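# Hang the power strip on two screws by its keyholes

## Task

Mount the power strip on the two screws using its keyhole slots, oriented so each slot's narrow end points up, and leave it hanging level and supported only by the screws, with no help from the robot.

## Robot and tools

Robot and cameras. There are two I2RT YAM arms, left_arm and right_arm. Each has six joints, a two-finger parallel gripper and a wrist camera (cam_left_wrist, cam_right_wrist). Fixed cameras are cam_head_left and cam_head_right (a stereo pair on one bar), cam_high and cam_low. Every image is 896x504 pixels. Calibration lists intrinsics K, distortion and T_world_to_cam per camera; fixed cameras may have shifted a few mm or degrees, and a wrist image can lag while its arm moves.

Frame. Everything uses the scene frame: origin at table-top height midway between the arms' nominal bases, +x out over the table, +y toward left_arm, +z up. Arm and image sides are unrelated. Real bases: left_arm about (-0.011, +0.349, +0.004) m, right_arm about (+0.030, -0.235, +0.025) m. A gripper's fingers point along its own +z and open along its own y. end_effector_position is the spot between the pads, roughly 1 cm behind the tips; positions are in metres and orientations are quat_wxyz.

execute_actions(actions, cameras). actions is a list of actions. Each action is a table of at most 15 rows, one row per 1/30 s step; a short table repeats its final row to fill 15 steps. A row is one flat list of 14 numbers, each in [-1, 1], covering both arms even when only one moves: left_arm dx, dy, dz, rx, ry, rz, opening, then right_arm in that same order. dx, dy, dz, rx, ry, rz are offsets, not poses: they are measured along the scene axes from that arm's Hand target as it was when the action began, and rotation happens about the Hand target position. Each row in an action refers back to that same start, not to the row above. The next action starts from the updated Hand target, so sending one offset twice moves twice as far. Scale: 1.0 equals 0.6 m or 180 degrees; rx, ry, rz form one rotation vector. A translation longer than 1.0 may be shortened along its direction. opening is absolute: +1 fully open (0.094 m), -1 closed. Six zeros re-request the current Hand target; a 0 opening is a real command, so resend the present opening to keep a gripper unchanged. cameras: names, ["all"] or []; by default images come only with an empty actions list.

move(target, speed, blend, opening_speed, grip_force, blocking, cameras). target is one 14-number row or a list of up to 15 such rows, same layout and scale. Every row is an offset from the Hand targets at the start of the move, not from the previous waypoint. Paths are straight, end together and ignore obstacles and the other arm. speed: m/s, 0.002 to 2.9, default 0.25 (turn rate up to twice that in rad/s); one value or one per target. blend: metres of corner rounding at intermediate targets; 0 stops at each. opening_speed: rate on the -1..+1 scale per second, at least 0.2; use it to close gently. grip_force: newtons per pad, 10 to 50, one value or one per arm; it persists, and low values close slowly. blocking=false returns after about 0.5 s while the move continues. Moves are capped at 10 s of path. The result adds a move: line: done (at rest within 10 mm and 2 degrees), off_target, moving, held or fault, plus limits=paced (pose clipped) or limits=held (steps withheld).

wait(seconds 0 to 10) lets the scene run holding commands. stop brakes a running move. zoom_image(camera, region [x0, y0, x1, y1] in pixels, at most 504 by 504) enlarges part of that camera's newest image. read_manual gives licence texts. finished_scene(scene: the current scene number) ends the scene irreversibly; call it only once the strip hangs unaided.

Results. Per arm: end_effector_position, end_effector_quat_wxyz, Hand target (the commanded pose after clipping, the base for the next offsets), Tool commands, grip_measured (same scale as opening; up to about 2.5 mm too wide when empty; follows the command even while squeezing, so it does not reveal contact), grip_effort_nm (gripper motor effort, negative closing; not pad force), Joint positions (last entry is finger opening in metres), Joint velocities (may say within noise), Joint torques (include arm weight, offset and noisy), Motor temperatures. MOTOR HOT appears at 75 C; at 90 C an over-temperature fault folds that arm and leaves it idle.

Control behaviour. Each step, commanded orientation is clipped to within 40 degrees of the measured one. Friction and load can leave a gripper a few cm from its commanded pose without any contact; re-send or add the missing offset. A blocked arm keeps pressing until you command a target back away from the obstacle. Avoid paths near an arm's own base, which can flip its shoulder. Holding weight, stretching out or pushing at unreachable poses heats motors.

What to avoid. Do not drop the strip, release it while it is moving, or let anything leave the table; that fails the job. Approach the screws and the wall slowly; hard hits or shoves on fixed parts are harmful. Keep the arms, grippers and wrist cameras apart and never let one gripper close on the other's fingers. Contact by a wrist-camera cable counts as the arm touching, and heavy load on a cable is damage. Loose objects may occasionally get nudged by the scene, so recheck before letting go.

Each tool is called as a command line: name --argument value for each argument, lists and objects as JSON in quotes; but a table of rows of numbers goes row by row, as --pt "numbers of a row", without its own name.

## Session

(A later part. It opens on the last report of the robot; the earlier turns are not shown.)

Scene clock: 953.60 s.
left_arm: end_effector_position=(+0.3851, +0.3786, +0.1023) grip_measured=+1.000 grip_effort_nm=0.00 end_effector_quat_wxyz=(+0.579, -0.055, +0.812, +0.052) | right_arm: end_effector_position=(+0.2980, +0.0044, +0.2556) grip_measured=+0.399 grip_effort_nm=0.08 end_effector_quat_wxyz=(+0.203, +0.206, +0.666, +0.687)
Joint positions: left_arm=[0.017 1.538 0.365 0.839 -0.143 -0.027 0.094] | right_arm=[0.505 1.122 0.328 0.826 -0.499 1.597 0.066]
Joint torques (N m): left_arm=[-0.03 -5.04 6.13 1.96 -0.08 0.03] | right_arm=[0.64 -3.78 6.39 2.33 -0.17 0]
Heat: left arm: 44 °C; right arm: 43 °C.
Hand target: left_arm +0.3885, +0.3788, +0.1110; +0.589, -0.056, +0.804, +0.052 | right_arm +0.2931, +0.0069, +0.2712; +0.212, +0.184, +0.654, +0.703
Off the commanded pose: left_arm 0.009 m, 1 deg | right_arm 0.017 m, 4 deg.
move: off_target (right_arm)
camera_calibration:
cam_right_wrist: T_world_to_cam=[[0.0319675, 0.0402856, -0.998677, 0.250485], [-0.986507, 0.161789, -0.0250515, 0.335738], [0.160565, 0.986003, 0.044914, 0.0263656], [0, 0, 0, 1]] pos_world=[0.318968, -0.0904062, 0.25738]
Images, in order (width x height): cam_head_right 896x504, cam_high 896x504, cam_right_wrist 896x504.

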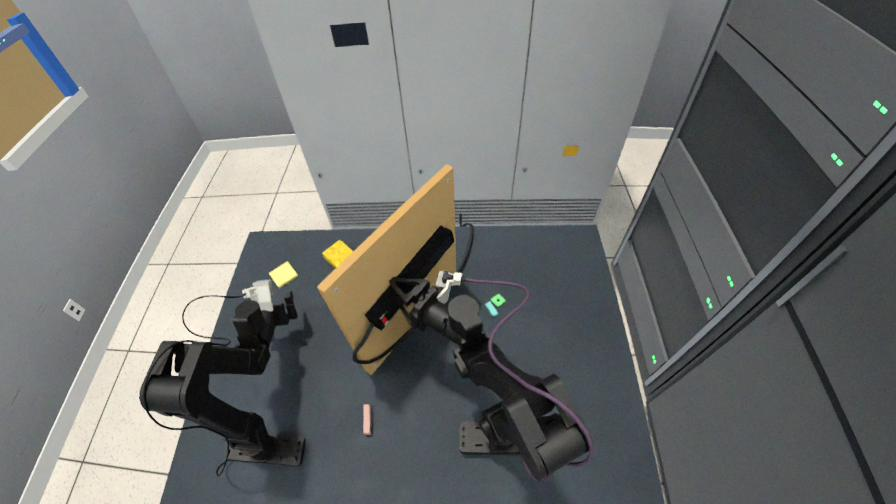

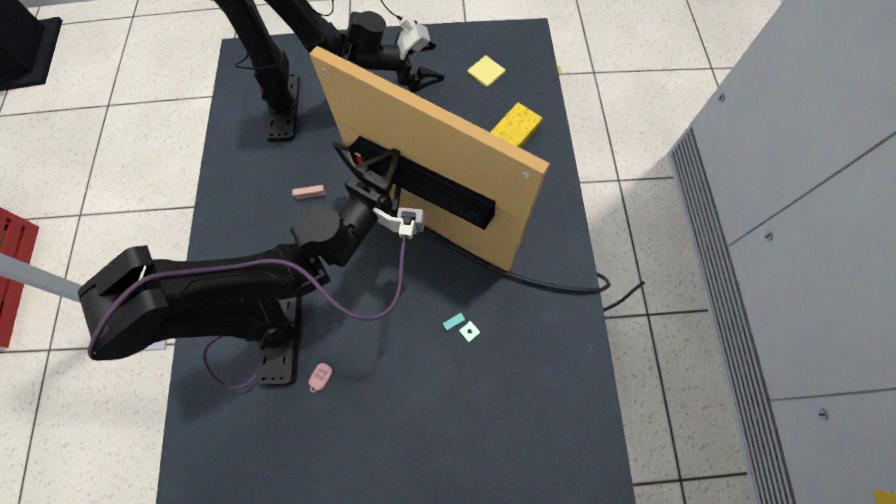

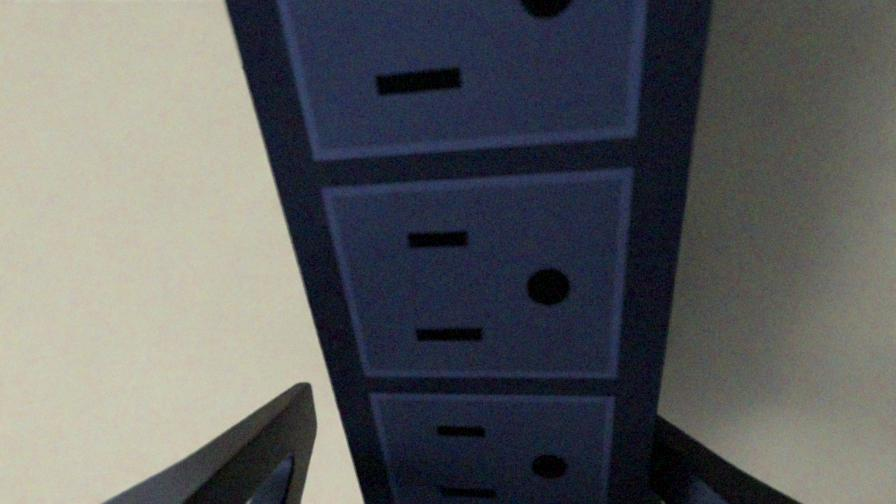

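move --target '[0,0,0,0,0,0,1,0,0,-0.018,-0.012,0.008,0,0.4]' --speed 0.04 --cameras '["cam_high","cam_head_right","cam_right_wrist"]'

zoom_image --camera "cam_high" --region '[320, 110, 510, 240]'

Scene clock: 958.93 s.
left_arm: end_effector_position=(+0.3851, +0.3786, +0.1023) grip_measured=+1.000 grip_effort_nm=0.00 end_effector_quat_wxyz=(+0.579, -0.055, +0.812, +0.052) | right_arm: end_effector_position=(+0.2966, +0.0053, +0.2523) grip_measured=+0.399 grip_effort_nm=0.08 end_effector_quat_wxyz=(+0.200, +0.203, +0.672, +0.683)
Joint positions: left_arm=[0.017 1.538 0.365 0.839 -0.143 -0.027 0.094] | right_arm=[0.505 1.122 0.328 0.812 -0.508 1.587 0.066]
Joint torques (N m): left_arm=[-0.03 -5.01 6.13 1.96 -0.08 0.03] | right_arm=[0.5 -4.34 6.75 1.95 -0.04 -0.11]
Motor temperatures (°C): left_arm=[26 29 43 44 27 27 26] | right_arm=[27 29 42 42 26 25 26]
Heat: left arm: 44 °C; right arm: 42 °C.
Hand target: left_arm +0.3885, +0.3788, +0.1110; +0.589, -0.056, +0.804, +0.052 | right_arm +0.2931, +0.0069, +0.2604; +0.207, +0.189, +0.670, +0.688
Off the commanded pose: left_arm 0.009 m, 1 deg | right_arm 0.009 m, 2 deg.
move: done
camera_calibration:
cam_right_wrist: T_world_to_cam=[[0.0278519, 0.0281037, -0.999217, 0.248615], [-0.988005, 0.152663, -0.0232456, 0.334313], [0.15189, 0.987879, 0.0320186, 0.0316496], [0, 0, 0, 1]] pos_world=[0.318572, -0.0892902, 0.255178]
Images, in order (width x height): cam_head_right 896x504, cam_high 896x504, cam_right_wrist 896x504.

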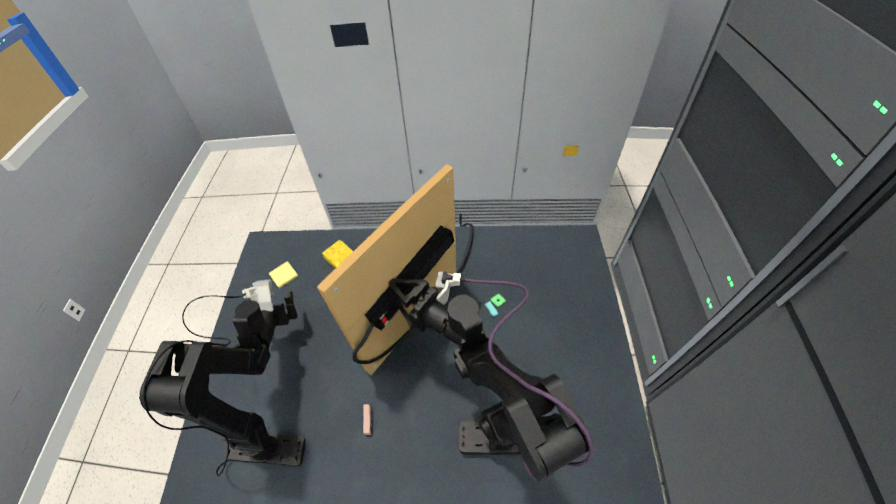

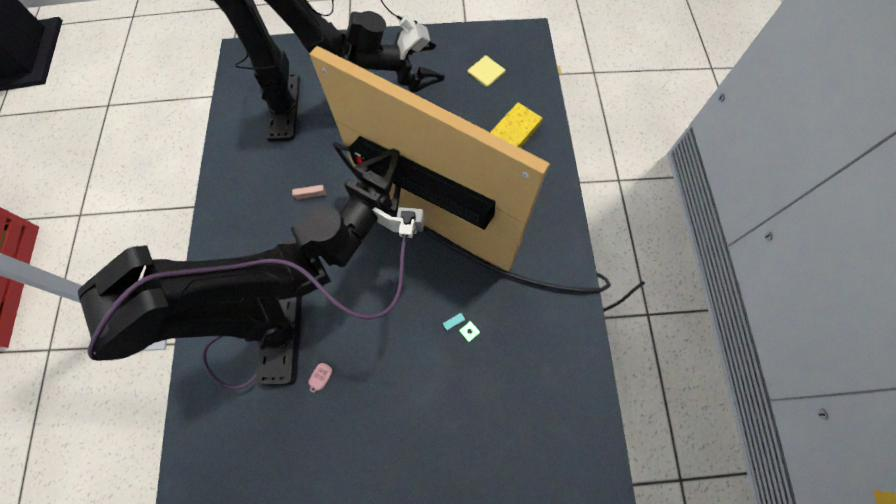

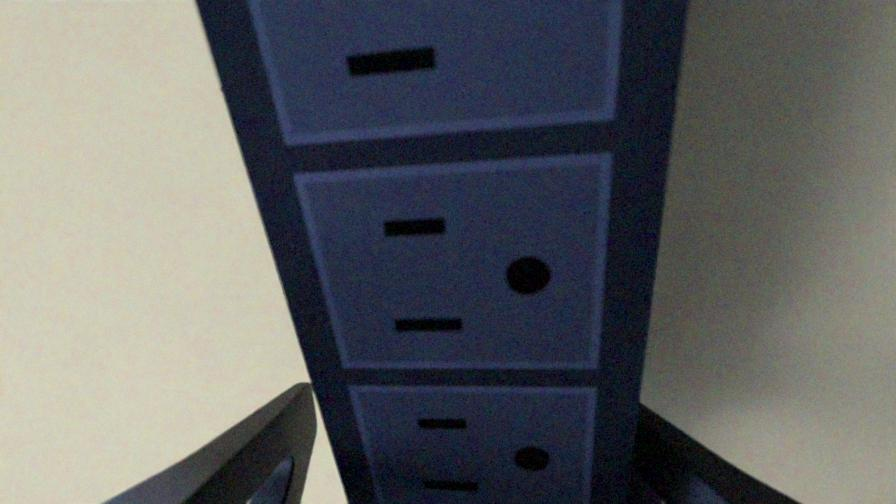

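Scaled by 2.653 from the camera's 896x504 image, which has a finer 1280x720 frame.

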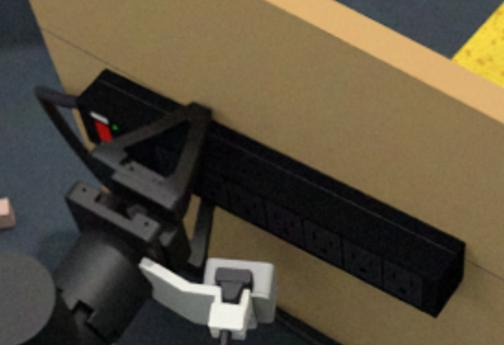

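move --target '[0,0,0,0,0,0,1,0,0,-0.035,-0.0148,0.0099,0,0.4]' --speed 0.05 --cameras '["cam_high"]'

zoom_image --camera "cam_high" --region '[320, 110, 510, 240]'

Scene clock: 963.17 s.
left_arm: end_effector_position=(+0.3851, +0.3786, +0.1023) grip_measured=+1.000 grip_effort_nm=0.00 end_effector_quat_wxyz=(+0.579, -0.055, +0.812, +0.052) | right_arm: end_effector_position=(+0.2965, +0.0054, +0.2470) grip_measured=+0.399 grip_effort_nm=0.08 end_effector_quat_wxyz=(+0.204, +0.198, +0.681, +0.675)
Joint positions: left_arm=[0.017 1.538 0.365 0.839 -0.143 -0.027 0.094] | right_arm=[0.505 1.122 0.328 0.788 -0.509 1.557 0.066]
Joint torques (N m): left_arm=[-0.03 -5.03 6.15 1.96 -0.08 0.02] | right_arm=[0.43 -2.25 5.19 1.89 -0.1 -0.11]
Heat: left arm: 44 °C; right arm: 42 °C.
Hand target: left_arm +0.3885, +0.3788, +0.1110; +0.589, -0.056, +0.804, +0.052 | right_arm +0.2931, +0.0069, +0.2394; +0.201, +0.194, +0.689, +0.669
Off the commanded pose: left_arm 0.009 m, 1 deg | right_arm 0.008 m, 1 deg.
move: done
Images, in order (width x height): cam_high 896x504.

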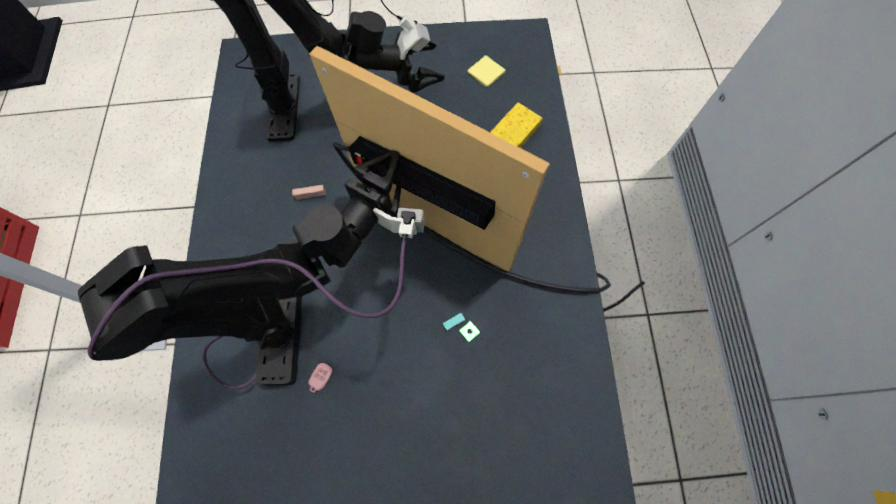

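Scaled by 2.653 from the camera's 896x504 image, which has a finer 1280x720 frame.

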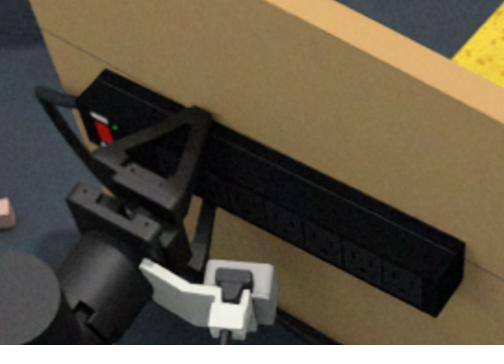

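move --target '[0,0,0,0,0,0,1,0.0124,-0.0085,0,0,0,-0.0044,0.4]' --speed 0.05 --cameras '["cam_right_wrist"]'

Scene clock: 971.90 s.
left_arm: end_effector_position=(+0.3851, +0.3786, +0.1023) grip_measured=+1.000 grip_effort_nm=0.00 end_effector_quat_wxyz=(+0.579, -0.055, +0.812, +0.052) | right_arm: end_effector_position=(+0.2999, +0.0026, +0.2423) grip_measured=+0.399 grip_effort_nm=0.08 end_effector_quat_wxyz=(+0.202, +0.203, +0.684, +0.671)
Joint positions: left_arm=[0.017 1.538 0.365 0.839 -0.143 -0.027 0.094] | right_arm=[0.486 1.137 0.328 0.787 -0.524 1.556 0.066]
Joint torques (N m): left_arm=[-0.01 -5.03 6.15 1.96 -0.09 0.03] | right_arm=[-0.38 -2.18 5.93 1.97 -0.08 -0.13]
Heat: left arm: 44 °C; right arm: 42 °C.
Hand target: left_arm +0.3885, +0.3788, +0.1110; +0.589, -0.056, +0.804, +0.052 | right_arm +0.3005, +0.0018, +0.2395; +0.205, +0.199, +0.687, +0.668
Off the commanded pose: left_arm 0.009 m, 1 deg | right_arm 0.003 m, 1 deg.
move: done
camera_calibration:
cam_right_wrist: T_world_to_cam=[[0.0201635, -0.00647233, -0.999776, 0.241131], [-0.987766, 0.154532, -0.0209217, 0.337055], [0.154633, 0.987967, -0.00327723, 0.0418637], [0, 0, 0, 1]] pos_world=[0.321596, -0.0918852, 0.248266]
Images, in order (width x height): cam_right_wrist 896x504.

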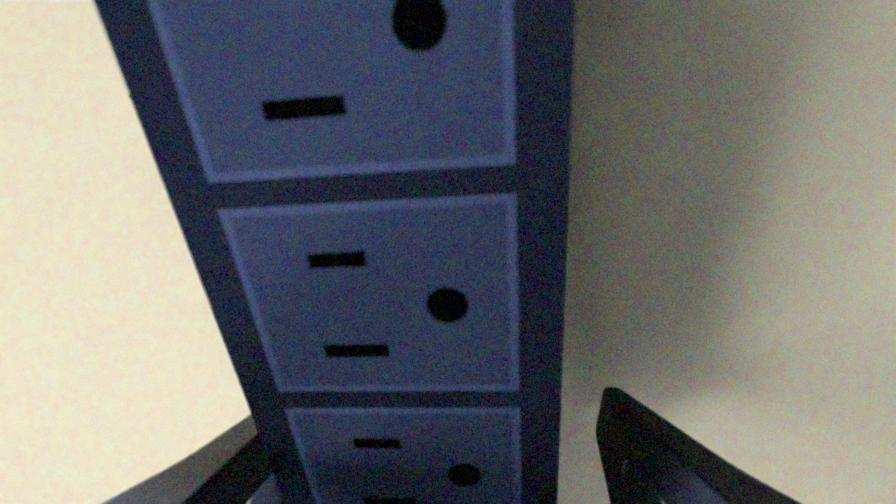

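move --pt "0 0 0 0 0 0 1 0.0041 -0.0028 0.0218 0.0138 -0.0093 0 0.4" --pt "0 0 0 0 0 0 1 0.0041 -0.0028 0.0218 0.0138 -0.0093 0 -0.2" --speed 0.05 --opening_speed 0.4 --cameras '["cam_high","cam_right_wrist"]'

zoom_image --camera "cam_high" --region '[320, 110, 510, 240]'

Scene clock: 975.93 s.
left_arm: end_effector_position=(+0.3851, +0.3786, +0.1023) grip_measured=+1.000 grip_effort_nm=0.00 end_effector_quat_wxyz=(+0.579, -0.055, +0.812, +0.052) | right_arm: end_effector_position=(+0.3020, +0.0015, +0.2460) grip_measured=-0.075 grip_effort_nm=-1.02 end_effector_quat_wxyz=(+0.206, +0.197, +0.678, +0.677)
Joint positions: left_arm=[0.017 1.538 0.365 0.839 -0.143 -0.027 0.094] | right_arm=[0.474 1.153 0.328 0.827 -0.54 1.559 0.043]
Joint torques (N m): left_arm=[-0.03 -5.03 6.15 1.96 -0.08 0.02] | right_arm=[-0.57 -2.67 6.05 2.27 -0.03 0.12]
Heat: left arm: 44 °C; right arm: 42 °C.
Hand target: left_arm +0.3885, +0.3788, +0.1110; +0.589, -0.056, +0.804, +0.052 | right_arm +0.3029, +0.0002, +0.2525; +0.211, +0.194, +0.670, +0.685
Off the commanded pose: left_arm 0.009 m, 1 deg | right_arm 0.007 m, 2 deg.
move: done
camera_calibration:
cam_right_wrist: T_world_to_cam=[[0.0381237, 0.00631034, -0.999253, 0.239186], [-0.987778, 0.151479, -0.0367293, 0.343283], [0.151134, 0.98844, 0.0120082, 0.0398804], [0, 0, 0, 1]] pos_world=[0.323942, -0.0929291, 0.251137]
Images, in order (width x height): cam_high 896x504, cam_right_wrist 896x504.

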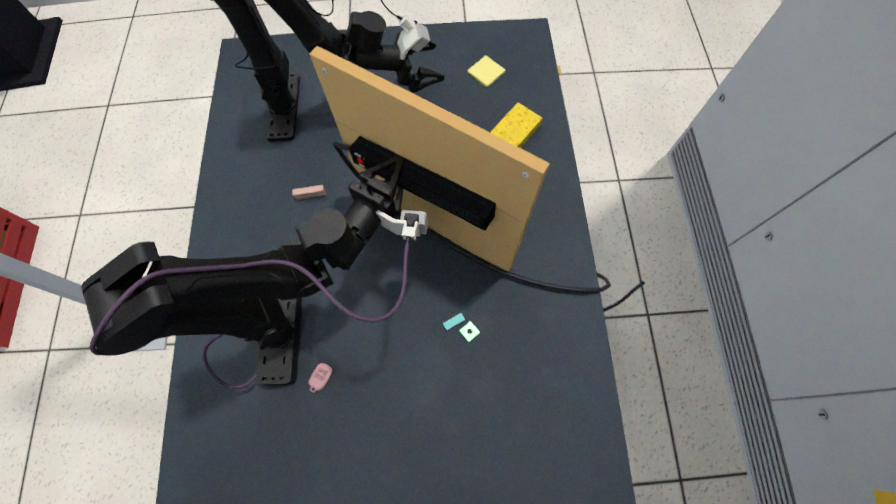

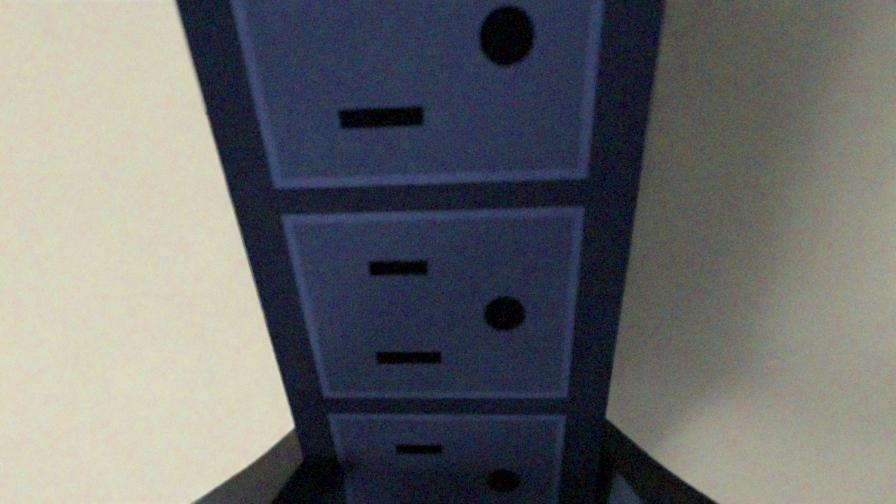

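Scaled by 2.653 from the camera's 896x504 image, which has a finer 1280x720 frame.

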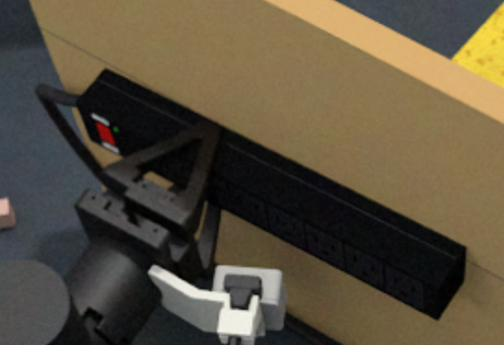

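move --pt "0 0 0 0 0 0 1 0 0 0.004 -0.0103 -0.0154 0 0.06" --pt "0 0 0 0 0 0 1 0 0 0.004 -0.0103 -0.0154 0 0.06" --pt "0 0 0 0 0 0 1 0 0 0.004 -0.0103 -0.0154 0 -0.2" --speed 0.1 --opening_speed 0.6 --cameras '["cam_right_wrist"]'

Scene clock: 979.93 s.
left_arm: end_effector_position=(+0.3851, +0.3786, +0.1023) grip_measured=+1.000 grip_effort_nm=0.00 end_effector_quat_wxyz=(+0.579, -0.055, +0.812, +0.052) | right_arm: end_effector_position=(+0.3019, +0.0016, +0.2461) grip_measured=-0.083 grip_effort_nm=-1.02 end_effector_quat_wxyz=(+0.220, +0.182, +0.682, +0.673)
Joint positions: left_arm=[0.017 1.538 0.365 0.839 -0.143 -0.027 0.094] | right_arm=[0.474 1.153 0.328 0.828 -0.54 1.516 0.043]
Joint torques (N m): left_arm=[-0.03 -5.03 6.13 1.96 -0.08 0.03] | right_arm=[-0.69 -3.47 6.53 2.14 -0.1 -0.05]
Heat: left arm: 44 °C; right arm: 42 °C.
Hand target: left_arm +0.3885, +0.3788, +0.1110; +0.589, -0.056, +0.804, +0.052 | right_arm +0.3029, +0.0002, +0.2549; +0.230, +0.173, +0.675, +0.679
Off the commanded pose: left_arm 0.009 m, 1 deg | right_arm 0.009 m, 2 deg.
move: done
camera_calibration:
cam_right_wrist: T_world_to_cam=[[0.0748298, -0.0167656, -0.997055, 0.227811], [-0.985788, 0.149565, -0.0764991, 0.352355], [0.150408, 0.98861, -0.00533539, 0.0442897], [0, 0, 0, 1]] pos_world=[0.323639, -0.092666, 0.254331]
Images, in order (width x height): cam_right_wrist 896x504.

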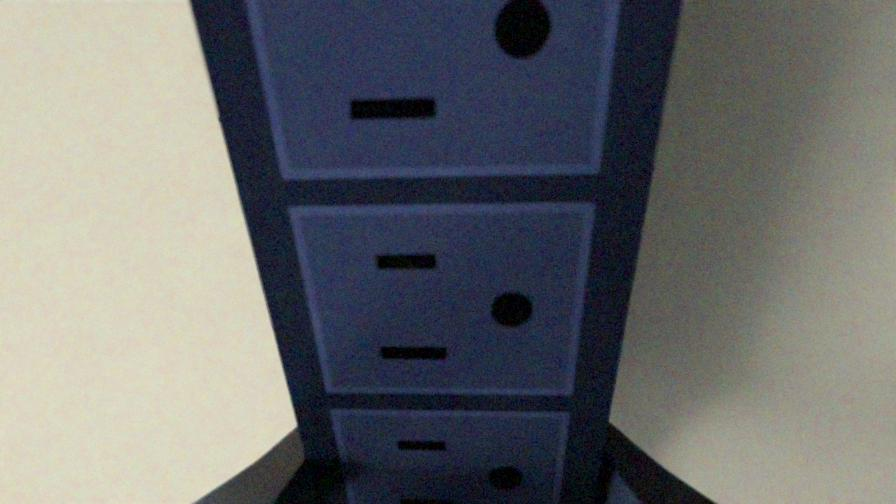

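move --pt "0 0 0 0 0 0 1 0 0 0.002 -0.0052 -0.0077 0 0.06" --pt "0 0 0 0 0 0 1 0 0 0.002 -0.0052 -0.0077 0 0.06" --pt "0 0 0 0 0 0 1 0 0 0.002 -0.0052 -0.0077 0 -0.2" --speed 0.1 --opening_speed 0.6 --cameras '["cam_right_wrist"]'

Scene clock: 982.73 s.
left_arm: end_effector_position=(+0.3851, +0.3786, +0.1023) grip_measured=+1.000 grip_effort_nm=0.00 end_effector_quat_wxyz=(+0.579, -0.055, +0.812, +0.052) | right_arm: end_effector_position=(+0.3017, +0.0018, +0.2461) grip_measured=-0.090 grip_effort_nm=-1.01 end_effector_quat_wxyz=(+0.229, +0.172, +0.685, +0.670)
Joint positions: left_arm=[0.017 1.538 0.365 0.839 -0.143 -0.027 0.094] | right_arm=[0.474 1.153 0.328 0.828 -0.542 1.489 0.043]
Joint torques (N m): left_arm=[-0.02 -5.03 6.15 1.96 -0.08 0.03] | right_arm=[-0.75 -4 7.08 2.01 -0.11 -0.06]
Heat: left arm: 44 °C; right arm: 42 °C.
Hand target: left_arm +0.3885, +0.3788, +0.1110; +0.589, -0.056, +0.804, +0.052 | right_arm +0.3029, +0.0002, +0.2561; +0.240, +0.163, +0.678, +0.675
Off the commanded pose: left_arm 0.009 m, 1 deg | right_arm 0.010 m, 2 deg.
move: done
camera_calibration:
cam_right_wrist: T_world_to_cam=[[0.0974933, -0.0313787, -0.994741, 0.220388], [-0.983993, 0.146771, -0.10107, 0.357656], [0.149171, 0.988673, -0.0165672, 0.0473883], [0, 0, 0, 1]] pos_world=[0.323376, -0.0924297, 0.256163]
Images, in order (width x height): cam_right_wrist 896x504.

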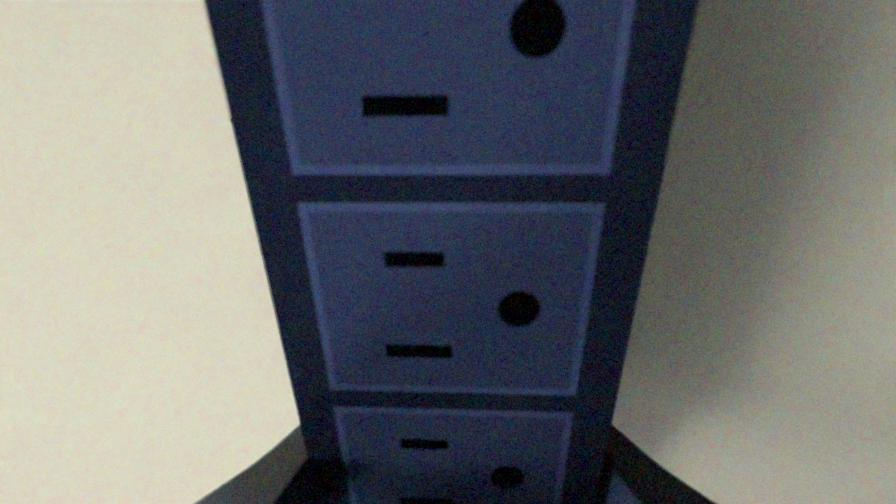

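move --pt "0 0 0 0 0 0 1 0 0 0.049 0.0332 0.0097 -0.0008 -0.2" --speed 0.05 --cameras '[]'

Scene clock: 985.27 s.
left_arm: end_effector_position=(+0.3851, +0.3786, +0.1023) grip_measured=+1.000 grip_effort_nm=0.00 end_effector_quat_wxyz=(+0.579, -0.055, +0.812, +0.052) | right_arm: end_effector_position=(+0.3016, +0.0013, +0.2460) grip_measured=-0.090 grip_effort_nm=-1.03 end_effector_quat_wxyz=(+0.213, +0.190, +0.683, +0.672)
Joint positions: left_arm=[0.017 1.538 0.365 0.839 -0.143 -0.027 0.094] | right_arm=[0.474 1.142 0.332 0.802 -0.539 1.533 0.043]
Joint torques (N m): left_arm=[-0.03 -5.03 6.15 1.96 -0.08 0.03] | right_arm=[-0.13 -6.63 9.46 2.35 0 0.72]
Heat: left arm: 44 °C; right arm: 42 °C.
Hand target: left_arm +0.3885, +0.3788, +0.1110; +0.589, -0.056, +0.804, +0.052 | right_arm +0.3029, +0.0002, +0.2856; +0.221, +0.187, +0.645, +0.707
Off the commanded pose: left_arm 0.009 m, 1 deg | right_arm 0.039 m, 6 deg.
move: off_target (right_arm)
No camera images: "cameras" was empty.

move --pt "0 0 0 0 0 0 1 0.0047 0.0069 0.025 0.0046 0.0069 0 -0.2" --speed 0.05 --cameras '[]'

Scene clock: 987.37 s.
left_arm: end_effector_position=(+0.3851, +0.3786, +0.1023) grip_measured=+1.000 grip_effort_nm=0.01 end_effector_quat_wxyz=(+0.579, -0.055, +0.812, +0.052) | right_arm: end_effector_position=(+0.3011, +0.0024, +0.2554) grip_measured=-0.090 grip_effort_nm=-1.03 end_effector_quat_wxyz=(+0.186, +0.217, +0.679, +0.676)
Joint positions: left_arm=[0.017 1.538 0.365 0.839 -0.143 -0.027 0.094] | right_arm=[0.48 1.101 0.368 0.714 -0.533 1.601 0.043]
Joint torques (N m): left_arm=[-0.02 -5.03 6.15 1.97 -0.09 0.03] | right_arm=[0.4 -5.07 10.89 2.46 0.11 0.34]
Heat: left arm: 44 °C; right arm: 42 °C.
Hand target: left_arm +0.3885, +0.3788, +0.1110; +0.589, -0.056, +0.804, +0.052 | right_arm +0.3057, +0.0043, +0.3004; +0.213, +0.196, +0.643, +0.709
Off the commanded pose: left_arm 0.009 m, 1 deg | right_arm 0.045 m, 7 deg.
move: off_target (right_arm)
No camera images: "cameras" was empty.

move --pt "0 0 0 0 0 0 1 0 0 0.006 -0.0071 -0.0106 0 -0.2" --speed 0.05 --cameras '[]'

Scene clock: 989.00 s.
left_arm: end_effector_position=(+0.3851, +0.3786, +0.1023) grip_measured=+1.000 grip_effort_nm=0.00 end_effector_quat_wxyz=(+0.579, -0.055, +0.812, +0.052) | right_arm: end_effector_position=(+0.3015, +0.0019, +0.2555) grip_measured=-0.090 grip_effort_nm=-1.03 end_effector_quat_wxyz=(+0.189, +0.217, +0.682, +0.672)
Joint positions: left_arm=[0.017 1.538 0.365 0.839 -0.143 -0.027 0.094] | right_arm=[0.48 1.092 0.375 0.689 -0.529 1.591 0.043]
Joint torques (N m): left_arm=[-0.02 -5.04 6.16 1.96 -0.08 0.02] | right_arm=[0.54 -5.35 11.32 2.52 0.01 0.05]
Heat: left arm: 44 °C; right arm: 43 °C.
Hand target: left_arm +0.3885, +0.3788, +0.1110; +0.589, -0.056, +0.804, +0.052 | right_arm +0.3057, +0.0043, +0.3041; +0.226, +0.182, +0.647, +0.705
Off the commanded pose: left_arm 0.009 m, 1 deg | right_arm 0.049 m, 8 deg.
move: off_target (right_arm)
No camera images: "cameras" was empty.

move --pt "0 0 0 0 0 0 1 0 0 0.008 -0.0065 -0.0095 0 -0.2" --speed 0.05 --cameras '[]'

Scene clock: 990.30 s.
left_arm: end_effector_position=(+0.3851, +0.3786, +0.1023) grip_measured=+1.000 grip_effort_nm=0.00 end_effector_quat_wxyz=(+0.579, -0.055, +0.812, +0.052) | right_arm: end_effector_position=(+0.3014, +0.0021, +0.2556) grip_measured=-0.094 grip_effort_nm=-1.03 end_effector_quat_wxyz=(+0.190, +0.215, +0.687, +0.667)
Joint positions: left_arm=[0.017 1.538 0.365 0.839 -0.143 -0.027 0.094] | right_arm=[0.481 1.083 0.386 0.653 -0.528 1.574 0.043]
Joint torques (N m): left_arm=[-0.03 -5.03 6.13 1.96 -0.08 0.03] | right_arm=[-0.02 -5.57 11.73 2.58 -0.02 -0.18]
Heat: left arm: 44 °C; right arm: 43 °C.
Hand target: left_arm +0.3885, +0.3788, +0.1110; +0.589, -0.056, +0.804, +0.052 | right_arm +0.3057, +0.0043, +0.3089; +0.237, +0.169, +0.651, +0.701
Off the commanded pose: left_arm 0.009 m, 1 deg | right_arm 0.054 m, 9 deg.
move: off_target (right_arm)
No camera images: "cameras" was empty.

move --pt "0 0 0 0 0 0 1 -0.012 -0.0175 -0.0267 -0.0065 0.0043 0 -0.2" --speed 0.05 --cameras '[]'

Scene clock: 991.83 s.
left_arm: end_effector_position=(+0.3851, +0.3786, +0.1023) grip_measured=+1.000 grip_effort_nm=0.00 end_effector_quat_wxyz=(+0.579, -0.055, +0.812, +0.052) | right_arm: end_effector_position=(+0.3011, +0.0017, +0.2555) grip_measured=-0.096 grip_effort_nm=-1.03 end_effector_quat_wxyz=(+0.191, +0.213, +0.688, +0.666)
Joint positions: left_arm=[0.017 1.538 0.365 0.839 -0.143 -0.027 0.094] | right_arm=[0.479 1.081 0.386 0.649 -0.532 1.569 0.042]
Joint torques (N m): left_arm=[-0.03 -5.04 6.13 1.96 -0.09 0.03] | right_arm=[-1.96 -7.24 7.19 2.6 -0.22 -0.29]
Heat: left arm: 44 °C; right arm: 43 °C.
Hand target: left_arm +0.3885, +0.3788, +0.1110; +0.589, -0.056, +0.804, +0.052 | right_arm +0.2985, -0.0062, +0.2928; +0.235, +0.171, +0.659, +0.694
Off the commanded pose: left_arm 0.009 m, 1 deg | right_arm 0.038 m, 8 deg.
move: off_target (right_arm)
No camera images: "cameras" was empty.

move --pt "0 0 0 0 0 0 1 0.0085 0.0124 0.0292 0.0161 -0.0108 0 -0.2" --speed 0.05 --cameras '[]'

Scene clock: 993.83 s.
left_arm: end_effector_position=(+0.3851, +0.3786, +0.1023) grip_measured=+1.000 grip_effort_nm=0.00 end_effector_quat_wxyz=(+0.579, -0.055, +0.812, +0.052) | right_arm: end_effector_position=(+0.3011, +0.0019, +0.2562) grip_measured=-0.096 grip_effort_nm=-1.03 end_effector_quat_wxyz=(+0.191, +0.214, +0.687, +0.667)
Joint positions: left_arm=[0.017 1.538 0.365 0.839 -0.143 -0.027 0.094] | right_arm=[0.48 1.081 0.386 0.652 -0.53 1.572 0.042]
Joint torques (N m): left_arm=[-0.02 -5.03 6.13 1.96 -0.08 0.03] | right_arm=[-0.44 -5.19 9.14 3.31 -0.05 0.06]
Heat: left arm: 44 °C; right arm: 43 °C.
Hand target: left_arm +0.3885, +0.3788, +0.1110; +0.589, -0.056, +0.804, +0.052 | right_arm +0.3036, +0.0013, +0.3104; +0.241, +0.165, +0.637, +0.713
Off the commanded pose: left_arm 0.009 m, 1 deg | right_arm 0.054 m, 11 deg.
move: off_target (right_arm)
No camera images: "cameras" was empty.

move --pt "0 0 0 0 0 0 1 0.0066 0.0096 0.034 0.009 -0.015 0 -0.2" --speed 0.05 --cameras '[]'

Scene clock: 995.93 s.
left_arm: end_effector_position=(+0.3851, +0.3786, +0.1023) grip_measured=+1.000 grip_effort_nm=0.00 end_effector_quat_wxyz=(+0.579, -0.055, +0.812, +0.052) | right_arm: end_effector_position=(+0.3008, +0.0026, +0.2565) grip_measured=-0.096 grip_effort_nm=-1.03 end_effector_quat_wxyz=(+0.191, +0.214, +0.687, +0.668)
Joint positions: left_arm=[0.017 1.538 0.365 0.839 -0.143 -0.027 0.094] | right_arm=[0.485 1.081 0.386 0.654 -0.525 1.573 0.042]
Joint torques (N m): left_arm=[-0.03 -5.01 6.16 1.96 -0.08 0.03] | right_arm=[0.68 -4.82 11.9 3.55 0.05 0.11]
Heat: left arm: 44 °C; right arm: 44 °C.
Hand target: left_arm +0.3885, +0.3788, +0.1110; +0.589, -0.056, +0.804, +0.052 | right_arm +0.3076, +0.0070, +0.3308; +0.254, +0.152, +0.622, +0.725
Off the commanded pose: left_arm 0.009 m, 1 deg | right_arm 0.075 m, 14 deg.
move: off_target (right_arm)
No camera images: "cameras" was empty.

move --pt "0 0 0 0 0 0 1 0 0 -0.004 -0.0124 -0.0185 0 -0.2" --speed 0.05 --cameras '[]'

Scene clock: 997.83 s.
left_arm: end_effector_position=(+0.3851, +0.3786, +0.1023) grip_measured=+1.000 grip_effort_nm=0.00 end_effector_quat_wxyz=(+0.579, -0.055, +0.812, +0.052) | right_arm: end_effector_position=(+0.3005, +0.0031, +0.2583) grip_measured=-0.096 grip_effort_nm=-1.03 end_effector_quat_wxyz=(+0.202, +0.202, +0.688, +0.667)
Joint positions: left_arm=[0.017 1.538 0.365 0.839 -0.143 -0.027 0.094] | right_arm=[0.486 1.081 0.386 0.661 -0.526 1.545 0.042]
Joint torques (N m): left_arm=[-0.03 -5.03 6.15 1.96 -0.08 0.02] | right_arm=[-0.08 -4.05 12.04 3.56 -0.01 -0.4]
Heat: left arm: 44 °C; right arm: 45 °C.
Hand target: left_arm +0.3885, +0.3788, +0.1110; +0.589, -0.056, +0.804, +0.052 | right_arm +0.3076, +0.0070, +0.3283; +0.275, +0.126, +0.628, +0.717
Off the commanded pose: left_arm 0.009 m, 1 deg | right_arm 0.071 m, 15 deg.
move: off_target (right_arm)
No camera images: "cameras" was empty.

move --pt "0 0 0 0 0 0 1 -0.0165 -0.024 -0.061 -0.0295 0.0198 0 -0.2" --speed 0.06 --cameras '[]'

Scene clock: 999.50 s.
left_arm: end_effector_position=(+0.3851, +0.3786, +0.1023) grip_measured=+1.000 grip_effort_nm=0.00 end_effector_quat_wxyz=(+0.579, -0.055, +0.812, +0.052) | right_arm: end_effector_position=(+0.3009, +0.0013, +0.2562) grip_measured=-0.098 grip_effort_nm=-1.03 end_effector_quat_wxyz=(+0.206, +0.196, +0.693, +0.663)
Joint positions: left_arm=[0.017 1.538 0.365 0.839 -0.143 -0.027 0.094] | right_arm=[0.474 1.08 0.386 0.651 -0.54 1.523 0.042]
Joint torques (N m): left_arm=[-0.03 -5.03 6.13 1.96 -0.08 0.03] | right_arm=[-2.67 -7.41 7.24 2.55 -0.38 -0.68]
Heat: left arm: 44 °C; right arm: 46 °C.
Hand target: left_arm +0.3885, +0.3788, +0.1110; +0.589, -0.056, +0.804, +0.052 | right_arm +0.2977, -0.0074, +0.2917; +0.261, +0.135, +0.669, +0.683
Off the commanded pose: left_arm 0.009 m, 1 deg | right_arm 0.037 m, 10 deg.
move: off_target (right_arm)
No camera images: "cameras" was empty.

move --pt "0 0 0 0 0 0 1 0.003 0.0044 -0.0342 -0.0053 0.0086 -0.0028 -0.2" --speed 0.05 --cameras '[]'

move --pt "0 0 0 0 0 0 1 0.003 0.0044 -0.02 -0.002 0.006 -0.0028 -0.2" --speed 0.05 --cameras '[]'

Scene clock: 1003.77 s.
left_arm: end_effector_position=(+0.3851, +0.3786, +0.1023) grip_measured=+1.000 grip_effort_nm=0.00 end_effector_quat_wxyz=(+0.579, -0.055, +0.812, +0.052) | right_arm: end_effector_position=(+0.3010, +0.0013, +0.2560) grip_measured=-0.098 grip_effort_nm=-1.03 end_effector_quat_wxyz=(+0.207, +0.195, +0.692, +0.664)
Joint positions: left_arm=[0.017 1.538 0.365 0.839 -0.143 -0.027 0.094] | right_arm=[0.474 1.083 0.383 0.661 -0.54 1.523 0.042]
Joint torques (N m): left_arm=[-0.03 -5.04 6.15 1.96 -0.08 0.03] | right_arm=[-1.89 -4.3 4.74 2.79 -0.2 -0.77]
Heat: left arm: 44 °C; right arm: 46 °C.
Hand target: left_arm +0.3885, +0.3788, +0.1110; +0.589, -0.056, +0.804, +0.052 | right_arm +0.2995, -0.0047, +0.2713; +0.256, +0.145, +0.677, +0.675
Off the commanded pose: left_arm 0.009 m, 1 deg | right_arm 0.016 m, 8 deg.
move: off_target (right_arm)
No camera images: "cameras" was empty.

Scene clock: 1004.87 s.
left_arm: end_effector_position=(+0.3851, +0.3786, +0.1023) grip_measured=+1.000 grip_effort_nm=0.00 end_effector_quat_wxyz=(+0.579, -0.055, +0.812, +0.052) | right_arm: end_effector_position=(+0.3011, +0.0014, +0.2508) grip_measured=-0.098 grip_effort_nm=-1.03 end_effector_quat_wxyz=(+0.220, +0.181, +0.691, +0.664)
Joint positions: left_arm=[0.017 1.538 0.365 0.839 -0.143 -0.027 0.094] | right_arm=[0.474 1.11 0.357 0.729 -0.54 1.496 0.042]
Joint torques (N m): left_arm=[-0.03 -5.04 6.15 1.96 -0.08 0.03] | right_arm=[-0.72 -2.99 5.11 2.58 -0.04 -0.44]
Heat: left arm: 44 °C; right arm: 46 °C.
Hand target: left_arm +0.3885, +0.3788, +0.1110; +0.589, -0.056, +0.804, +0.052 | right_arm +0.3013, -0.0021, +0.2594; +0.253, +0.154, +0.681, +0.670
Off the commanded pose: left_arm 0.009 m, 1 deg | right_arm 0.009 m, 5 deg.
move: off_target (right_arm)
No camera images: "cameras" was empty.

move --pt "0 0 0 0 0 0 1 0.0005 0.0007 -0.008 0.0138 0.0207 -0.0007 -0.2" --speed 0.05 --cameras '[]'

Scene clock: 1007.17 s.
left_arm: end_effector_position=(+0.3851, +0.3786, +0.1023) grip_measured=+1.000 grip_effort_nm=0.00 end_effector_quat_wxyz=(+0.579, -0.055, +0.812, +0.052) | right_arm: end_effector_position=(+0.3013, +0.0015, +0.2503) grip_measured=-0.098 grip_effort_nm=-1.03 end_effector_quat_wxyz=(+0.219, +0.183, +0.684, +0.672)
Joint positions: left_arm=[0.017 1.538 0.365 0.839 -0.143 -0.027 0.094] | right_arm=[0.474 1.129 0.342 0.784 -0.54 1.516 0.042]
Joint torques (N m): left_arm=[-0.03 -5.04 6.15 1.96 -0.08 0.03] | right_arm=[-0.57 -3.06 5.03 2.4 0.02 0.1]
Heat: left arm: 44 °C; right arm: 45 °C.
Hand target: left_arm +0.3885, +0.3788, +0.1110; +0.589, -0.056, +0.804, +0.052 | right_arm +0.3016, -0.0017, +0.2545; +0.228, +0.182, +0.674, +0.679
Off the commanded pose: left_arm 0.009 m, 1 deg | right_arm 0.005 m, 2 deg.
move: done
No camera images: "cameras" was empty.

move --pt "0 0 0 0 0 0 1 0.0005 0.0007 -0.006 0.0155 0.023 -0.0007 -0.2" --speed 0.05 --cameras '[]'

Scene clock: 1009.37 s.
left_arm: end_effector_position=(+0.3851, +0.3786, +0.1023) grip_measured=+1.000 grip_effort_nm=0.00 end_effector_quat_wxyz=(+0.579, -0.055, +0.812, +0.052) | right_arm: end_effector_position=(+0.3013, +0.0015, +0.2496) grip_measured=-0.098 grip_effort_nm=-1.03 end_effector_quat_wxyz=(+0.213, +0.189, +0.679, +0.677)
Joint positions: left_arm=[0.017 1.538 0.365 0.839 -0.143 -0.027 0.094] | right_arm=[0.474 1.141 0.333 0.816 -0.54 1.543 0.042]
Joint torques (N m): left_arm=[-0.02 -5.03 6.13 1.96 -0.08 0.03] | right_arm=[-0.21 -2.93 4.77 2.26 0.1 0.64]
Heat: left arm: 44 °C; right arm: 45 °C.
Hand target: left_arm +0.3885, +0.3788, +0.1110; +0.589, -0.056, +0.804, +0.052 | right_arm +0.3019, -0.0012, +0.2508; +0.200, +0.212, +0.665, +0.688
Off the commanded pose: left_arm 0.009 m, 1 deg | right_arm 0.003 m, 4 deg.
move: off_target (right_arm)
No camera images: "cameras" was empty.

move --pt "0 0 0 0 0 0 1 0.0008 0.0001 -0.0135 0.0031 0.0046 0 -0.2" --speed 0.05 --cameras '[]'

move --pt "0 0 0 0 0 0 1 0.0008 0.0001 -0.0135 0.0015 0.0023 0 -0.2" --speed 0.05 --cameras '[]'

Scene clock: 1011.13 s.
left_arm: end_effector_position=(+0.3851, +0.3786, +0.1023) grip_measured=+1.000 grip_effort_nm=0.00 end_effector_quat_wxyz=(+0.579, -0.055, +0.812, +0.052) | right_arm: end_effector_position=(+0.3015, +0.0015, +0.2491) grip_measured=-0.098 grip_effort_nm=-1.03 end_effector_quat_wxyz=(+0.215, +0.187, +0.670, +0.686)
Joint positions: left_arm=[0.017 1.538 0.365 0.839 -0.143 -0.027 0.094] | right_arm=[0.474 1.172 0.313 0.897 -0.54 1.559 0.042]
Joint torques (N m): left_arm=[-0.02 -5.03 6.15 1.97 -0.08 0.03] | right_arm=[-0.28 -2.41 4.7 2.04 0.1 0.72]
Heat: left arm: 44 °C; right arm: 45 °C.
Hand target: left_arm +0.3885, +0.3788, +0.1110; +0.589, -0.056, +0.804, +0.052 | right_arm +0.3023, -0.0012, +0.2428; +0.194, +0.218, +0.663, +0.689
Off the commanded pose: left_arm 0.009 m, 1 deg | right_arm 0.007 m, 4 deg.
move: off_target (right_arm)
No camera images: "cameras" was empty.

Scene clock: 1012.07 s.
left_arm: end_effector_position=(+0.3851, +0.3786, +0.1023) grip_measured=+1.000 grip_effort_nm=0.00 end_effector_quat_wxyz=(+0.579, -0.055, +0.812, +0.052) | right_arm: end_effector_position=(+0.3017, +0.0016, +0.2485) grip_measured=-0.098 grip_effort_nm=-1.03 end_effector_quat_wxyz=(+0.218, +0.184, +0.661, +0.694)
Joint positions: left_arm=[0.017 1.538 0.365 0.839 -0.143 -0.027 0.094] | right_arm=[0.474 1.208 0.294 0.982 -0.54 1.573 0.042]
Joint torques (N m): left_arm=[-0.02 -5.04 6.15 1.96 -0.08 0.03] | right_arm=[-0.18 -2.26 3.97 1.88 0.15 0.67]
Heat: left arm: 44 °C; right arm: 45 °C.
Hand target: left_arm +0.3885, +0.3788, +0.1110; +0.589, -0.056, +0.804, +0.052 | right_arm +0.3029, -0.0012, +0.2348; +0.191, +0.221, +0.662, +0.690
Off the commanded pose: left_arm 0.009 m, 1 deg | right_arm 0.014 m, 5 deg.
move: off_target (right_arm)
No camera images: "cameras" was empty.

move --pt "0 0 0 0 0 0 1 0 0 -0.03 -0.0225 0.0165 0 -0.2" --speed 0.05 --cameras '[]'

Scene clock: 1014.60 s.
left_arm: end_effector_position=(+0.3851, +0.3786, +0.1023) grip_measured=+1.000 grip_effort_nm=0.00 end_effector_quat_wxyz=(+0.579, -0.055, +0.812, +0.052) | right_arm: end_effector_position=(+0.3016, +0.0015, +0.2466) grip_measured=-0.098 grip_effort_nm=-1.03 end_effector_quat_wxyz=(+0.220, +0.184, +0.664, +0.690)
Joint positions: left_arm=[0.017 1.538 0.365 0.839 -0.143 -0.027 0.094] | right_arm=[0.476 1.203 0.294 0.967 -0.536 1.562 0.042]
Joint torques (N m): left_arm=[-0.02 -5.01 6.15 1.97 -0.08 0.02] | right_arm=[-0.23 -3.55 4.4 0.81 0.11 0.36]
Heat: left arm: 44 °C; right arm: 44 °C.
Hand target: left_arm +0.3885, +0.3788, +0.1110; +0.589, -0.056, +0.804, +0.052 | right_arm +0.3029, -0.0012, +0.2166; +0.181, +0.232, +0.691, +0.660
Off the commanded pose: left_arm 0.009 m, 1 deg | right_arm 0.030 m, 8 deg.
move: off_target (right_arm)
No camera images: "cameras" was empty.

move --pt "0 0 0 0 0 0 1 0 0 -0.005 0.0085 0.0185 0 -0.2" --speed 0.05 --cameras '[]'

Scene clock: 1016.17 s.
left_arm: end_effector_position=(+0.3851, +0.3786, +0.1023) grip_measured=+1.000 grip_effort_nm=0.00 end_effector_quat_wxyz=(+0.579, -0.055, +0.812, +0.052) | right_arm: end_effector_position=(+0.3016, +0.0015, +0.2466) grip_measured=-0.098 grip_effort_nm=-1.03 end_effector_quat_wxyz=(+0.218, +0.186, +0.664, +0.691)
Joint positions: left_arm=[0.017 1.538 0.365 0.839 -0.143 -0.027 0.094] | right_arm=[0.476 1.203 0.294 0.967 -0.536 1.568 0.042]
Joint torques (N m): left_arm=[-0.02 -5.01 6.13 1.96 -0.08 0.03] | right_arm=[-0.44 -3.08 4.01 0.88 0.06 0.86]
Heat: left arm: 44 °C; right arm: 43 °C.
Hand target: left_arm +0.3885, +0.3788, +0.1110; +0.589, -0.056, +0.804, +0.052 | right_arm +0.3028, -0.0012, +0.2136; +0.158, +0.254, +0.687, +0.663
Off the commanded pose: left_arm 0.009 m, 1 deg | right_arm 0.033 m, 11 deg.
move: off_target (right_arm)
No camera images: "cameras" was empty.

move --pt "0 0 0 0 0 0 1 0.0098 0.0143 0.109 0.0277 -0.0185 0 -0.2" --speed 0.08 --cameras '[]'

Scene clock: 1019.83 s.
left_arm: end_effector_position=(+0.3851, +0.3786, +0.1023) grip_measured=+1.000 grip_effort_nm=0.00 end_effector_quat_wxyz=(+0.579, -0.055, +0.812, +0.052) | right_arm: end_effector_position=(+0.3008, +0.0038, +0.2547) grip_measured=-0.098 grip_effort_nm=-1.03 end_effector_quat_wxyz=(+0.172, +0.227, +0.673, +0.683)
Joint positions: left_arm=[0.017 1.538 0.365 0.839 -0.143 -0.027 0.094] | right_arm=[0.483 1.114 0.362 0.742 -0.536 1.646 0.042]
Joint torques (N m): left_arm=[-0.03 -5.03 6.13 1.96 -0.08 0.03] | right_arm=[0.65 -2.97 11.19 1.85 0.18 0.64]
Heat: left arm: 44 °C; right arm: 43 °C.
Hand target: left_arm +0.3885, +0.3788, +0.1110; +0.589, -0.056, +0.804, +0.052 | right_arm +0.3088, +0.0074, +0.2790; +0.167, +0.241, +0.652, +0.699
Off the commanded pose: left_arm 0.009 m, 1 deg | right_arm 0.026 m, 3 deg.
move: off_target (right_arm)
No camera images: "cameras" was empty.

move --pt "0 0 0 0 0 0 1 -0.0028 -0.0041 -0.035 -0.0193 -0.029 0 -0.2" --speed 0.06 --cameras '[]'

Scene clock: 1021.97 s.
left_arm: end_effector_position=(+0.3851, +0.3786, +0.1023) grip_measured=+1.000 grip_effort_nm=0.00 end_effector_quat_wxyz=(+0.579, -0.055, +0.812, +0.052) | right_arm: end_effector_position=(+0.3011, +0.0042, +0.2517) grip_measured=-0.098 grip_effort_nm=-1.03 end_effector_quat_wxyz=(+0.184, +0.211, +0.672, +0.686)
Joint positions: left_arm=[0.017 1.538 0.365 0.839 -0.143 -0.027 0.094] | right_arm=[0.479 1.146 0.343 0.813 -0.545 1.618 0.042]
Joint torques (N m): left_arm=[-0.03 -5.04 6.15 1.96 -0.08 0.03] | right_arm=[0.36 -1.11 7.13 2.26 0.23 -0.11]
Heat: left arm: 44 °C; right arm: 43 °C.
Hand target: left_arm +0.3885, +0.3788, +0.1110; +0.589, -0.056, +0.804, +0.052 | right_arm +0.3070, +0.0050, +0.2581; +0.203, +0.204, +0.665, +0.689
Off the commanded pose: left_arm 0.009 m, 1 deg | right_arm 0.009 m, 3 deg.
move: off_target (right_arm)
No camera images: "cameras" was empty.

move --pt "0 0 0 0 0 0 1 -0.0028 -0.0041 -0.02 -0.0092 -0.0138 0 -0.2" --speed 0.05 --cameras '[]'

Scene clock: 1023.80 s.
left_arm: end_effector_position=(+0.3851, +0.3786, +0.1023) grip_measured=+1.000 grip_effort_nm=0.01 end_effector_quat_wxyz=(+0.579, -0.055, +0.812, +0.052) | right_arm: end_effector_position=(+0.3015, +0.0040, +0.2435) grip_measured=-0.098 grip_effort_nm=-1.03 end_effector_quat_wxyz=(+0.207, +0.189, +0.675, +0.682)
Joint positions: left_arm=[0.017 1.538 0.365 0.839 -0.143 -0.027 0.094] | right_arm=[0.478 1.188 0.315 0.893 -0.545 1.559 0.042]
Joint torques (N m): left_arm=[-0.02 -5.03 6.13 1.96 -0.08 0.03] | right_arm=[-0.35 -1.78 5.96 2.21 0.07 -0.1]
Heat: left arm: 44 °C; right arm: 43 °C.
Hand target: left_arm +0.3885, +0.3788, +0.1110; +0.589, -0.056, +0.804, +0.052 | right_arm +0.3054, +0.0025, +0.2460; +0.221, +0.186, +0.670, +0.684
Off the commanded pose: left_arm 0.009 m, 1 deg | right_arm 0.005 m, 2 deg.
move: done
No camera images: "cameras" was empty.

move --pt "0 0 0 0 0 0 1 0 0 -0.004 0.006 0.0095 0 -0.2" --speed 0.05 --cameras '[]'

Scene clock: 1025.07 s.
left_arm: end_effector_position=(+0.3851, +0.3786, +0.1023) grip_measured=+1.000 grip_effort_nm=0.00 end_effector_quat_wxyz=(+0.579, -0.055, +0.812, +0.052) | right_arm: end_effector_position=(+0.3016, +0.0041, +0.2435) grip_measured=-0.098 grip_effort_nm=-1.03 end_effector_quat_wxyz=(+0.206, +0.189, +0.672, +0.685)
Joint positions: left_arm=[0.017 1.538 0.365 0.839 -0.143 -0.027 0.094] | right_arm=[0.478 1.198 0.31 0.917 -0.545 1.567 0.042]
Joint torques (N m): left_arm=[-0.02 -5.01 6.15 1.96 -0.08 0.03] | right_arm=[-0.32 -1.81 5.85 2.17 0.12 0.21]
Heat: left arm: 44 °C; right arm: 43 °C.
Hand target: left_arm +0.3885, +0.3788, +0.1110; +0.589, -0.056, +0.804, +0.052 | right_arm +0.3054, +0.0024, +0.2436; +0.209, +0.198, +0.667, +0.687
Off the commanded pose: left_arm 0.009 m, 1 deg | right_arm 0.004 m, 1 deg.
move: done
No camera images: "cameras" was empty.

move --pt "0 0 0 0 0 0 1 0 0 0.002 0.0095 0.0095 0 -0.2" --speed 0.05 --cameras '["cam_high"]'

zoom_image --camera "cam_high" --region '[320, 110, 510, 240]'

Scene clock: 1026.23 s.
left_arm: end_effector_position=(+0.3851, +0.3786, +0.1023) grip_measured=+1.000 grip_effort_nm=0.01 end_effector_quat_wxyz=(+0.579, -0.055, +0.812, +0.052) | right_arm: end_effector_position=(+0.3016, +0.0041, +0.2437) grip_measured=-0.098 grip_effort_nm=-1.03 end_effector_quat_wxyz=(+0.203, +0.192, +0.671, +0.687)
Joint positions: left_arm=[0.017 1.538 0.365 0.839 -0.143 -0.027 0.094] | right_arm=[0.478 1.198 0.309 0.919 -0.545 1.577 0.042]
Joint torques (N m): left_arm=[-0.02 -5.03 6.15 1.96 -0.08 0.02] | right_arm=[-0.17 -1.89 5.53 2.27 0.16 0.53]
Heat: left arm: 44 °C; right arm: 43 °C.
Hand target: left_arm +0.3885, +0.3788, +0.1110; +0.589, -0.056, +0.804, +0.052 | right_arm +0.3054, +0.0025, +0.2447; +0.196, +0.211, +0.660, +0.694
Off the commanded pose: left_arm 0.009 m, 1 deg | right_arm 0.004 m, 3 deg.
move: off_target (right_arm)
Images, in order (width x height): cam_high 896x504.

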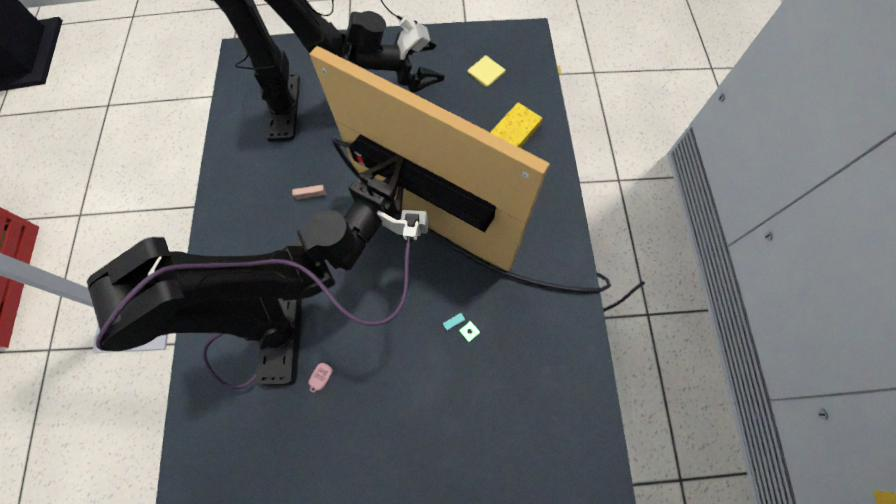

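Scaled by 2.653 from the camera's 896x504 image, which has a finer 1280x720 frame.

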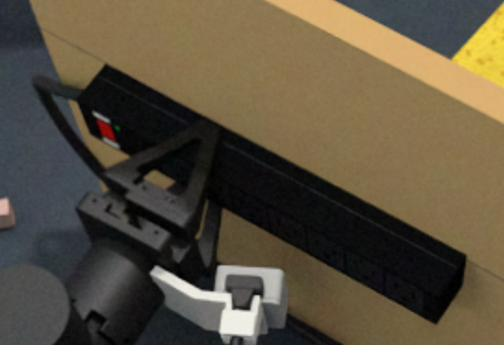

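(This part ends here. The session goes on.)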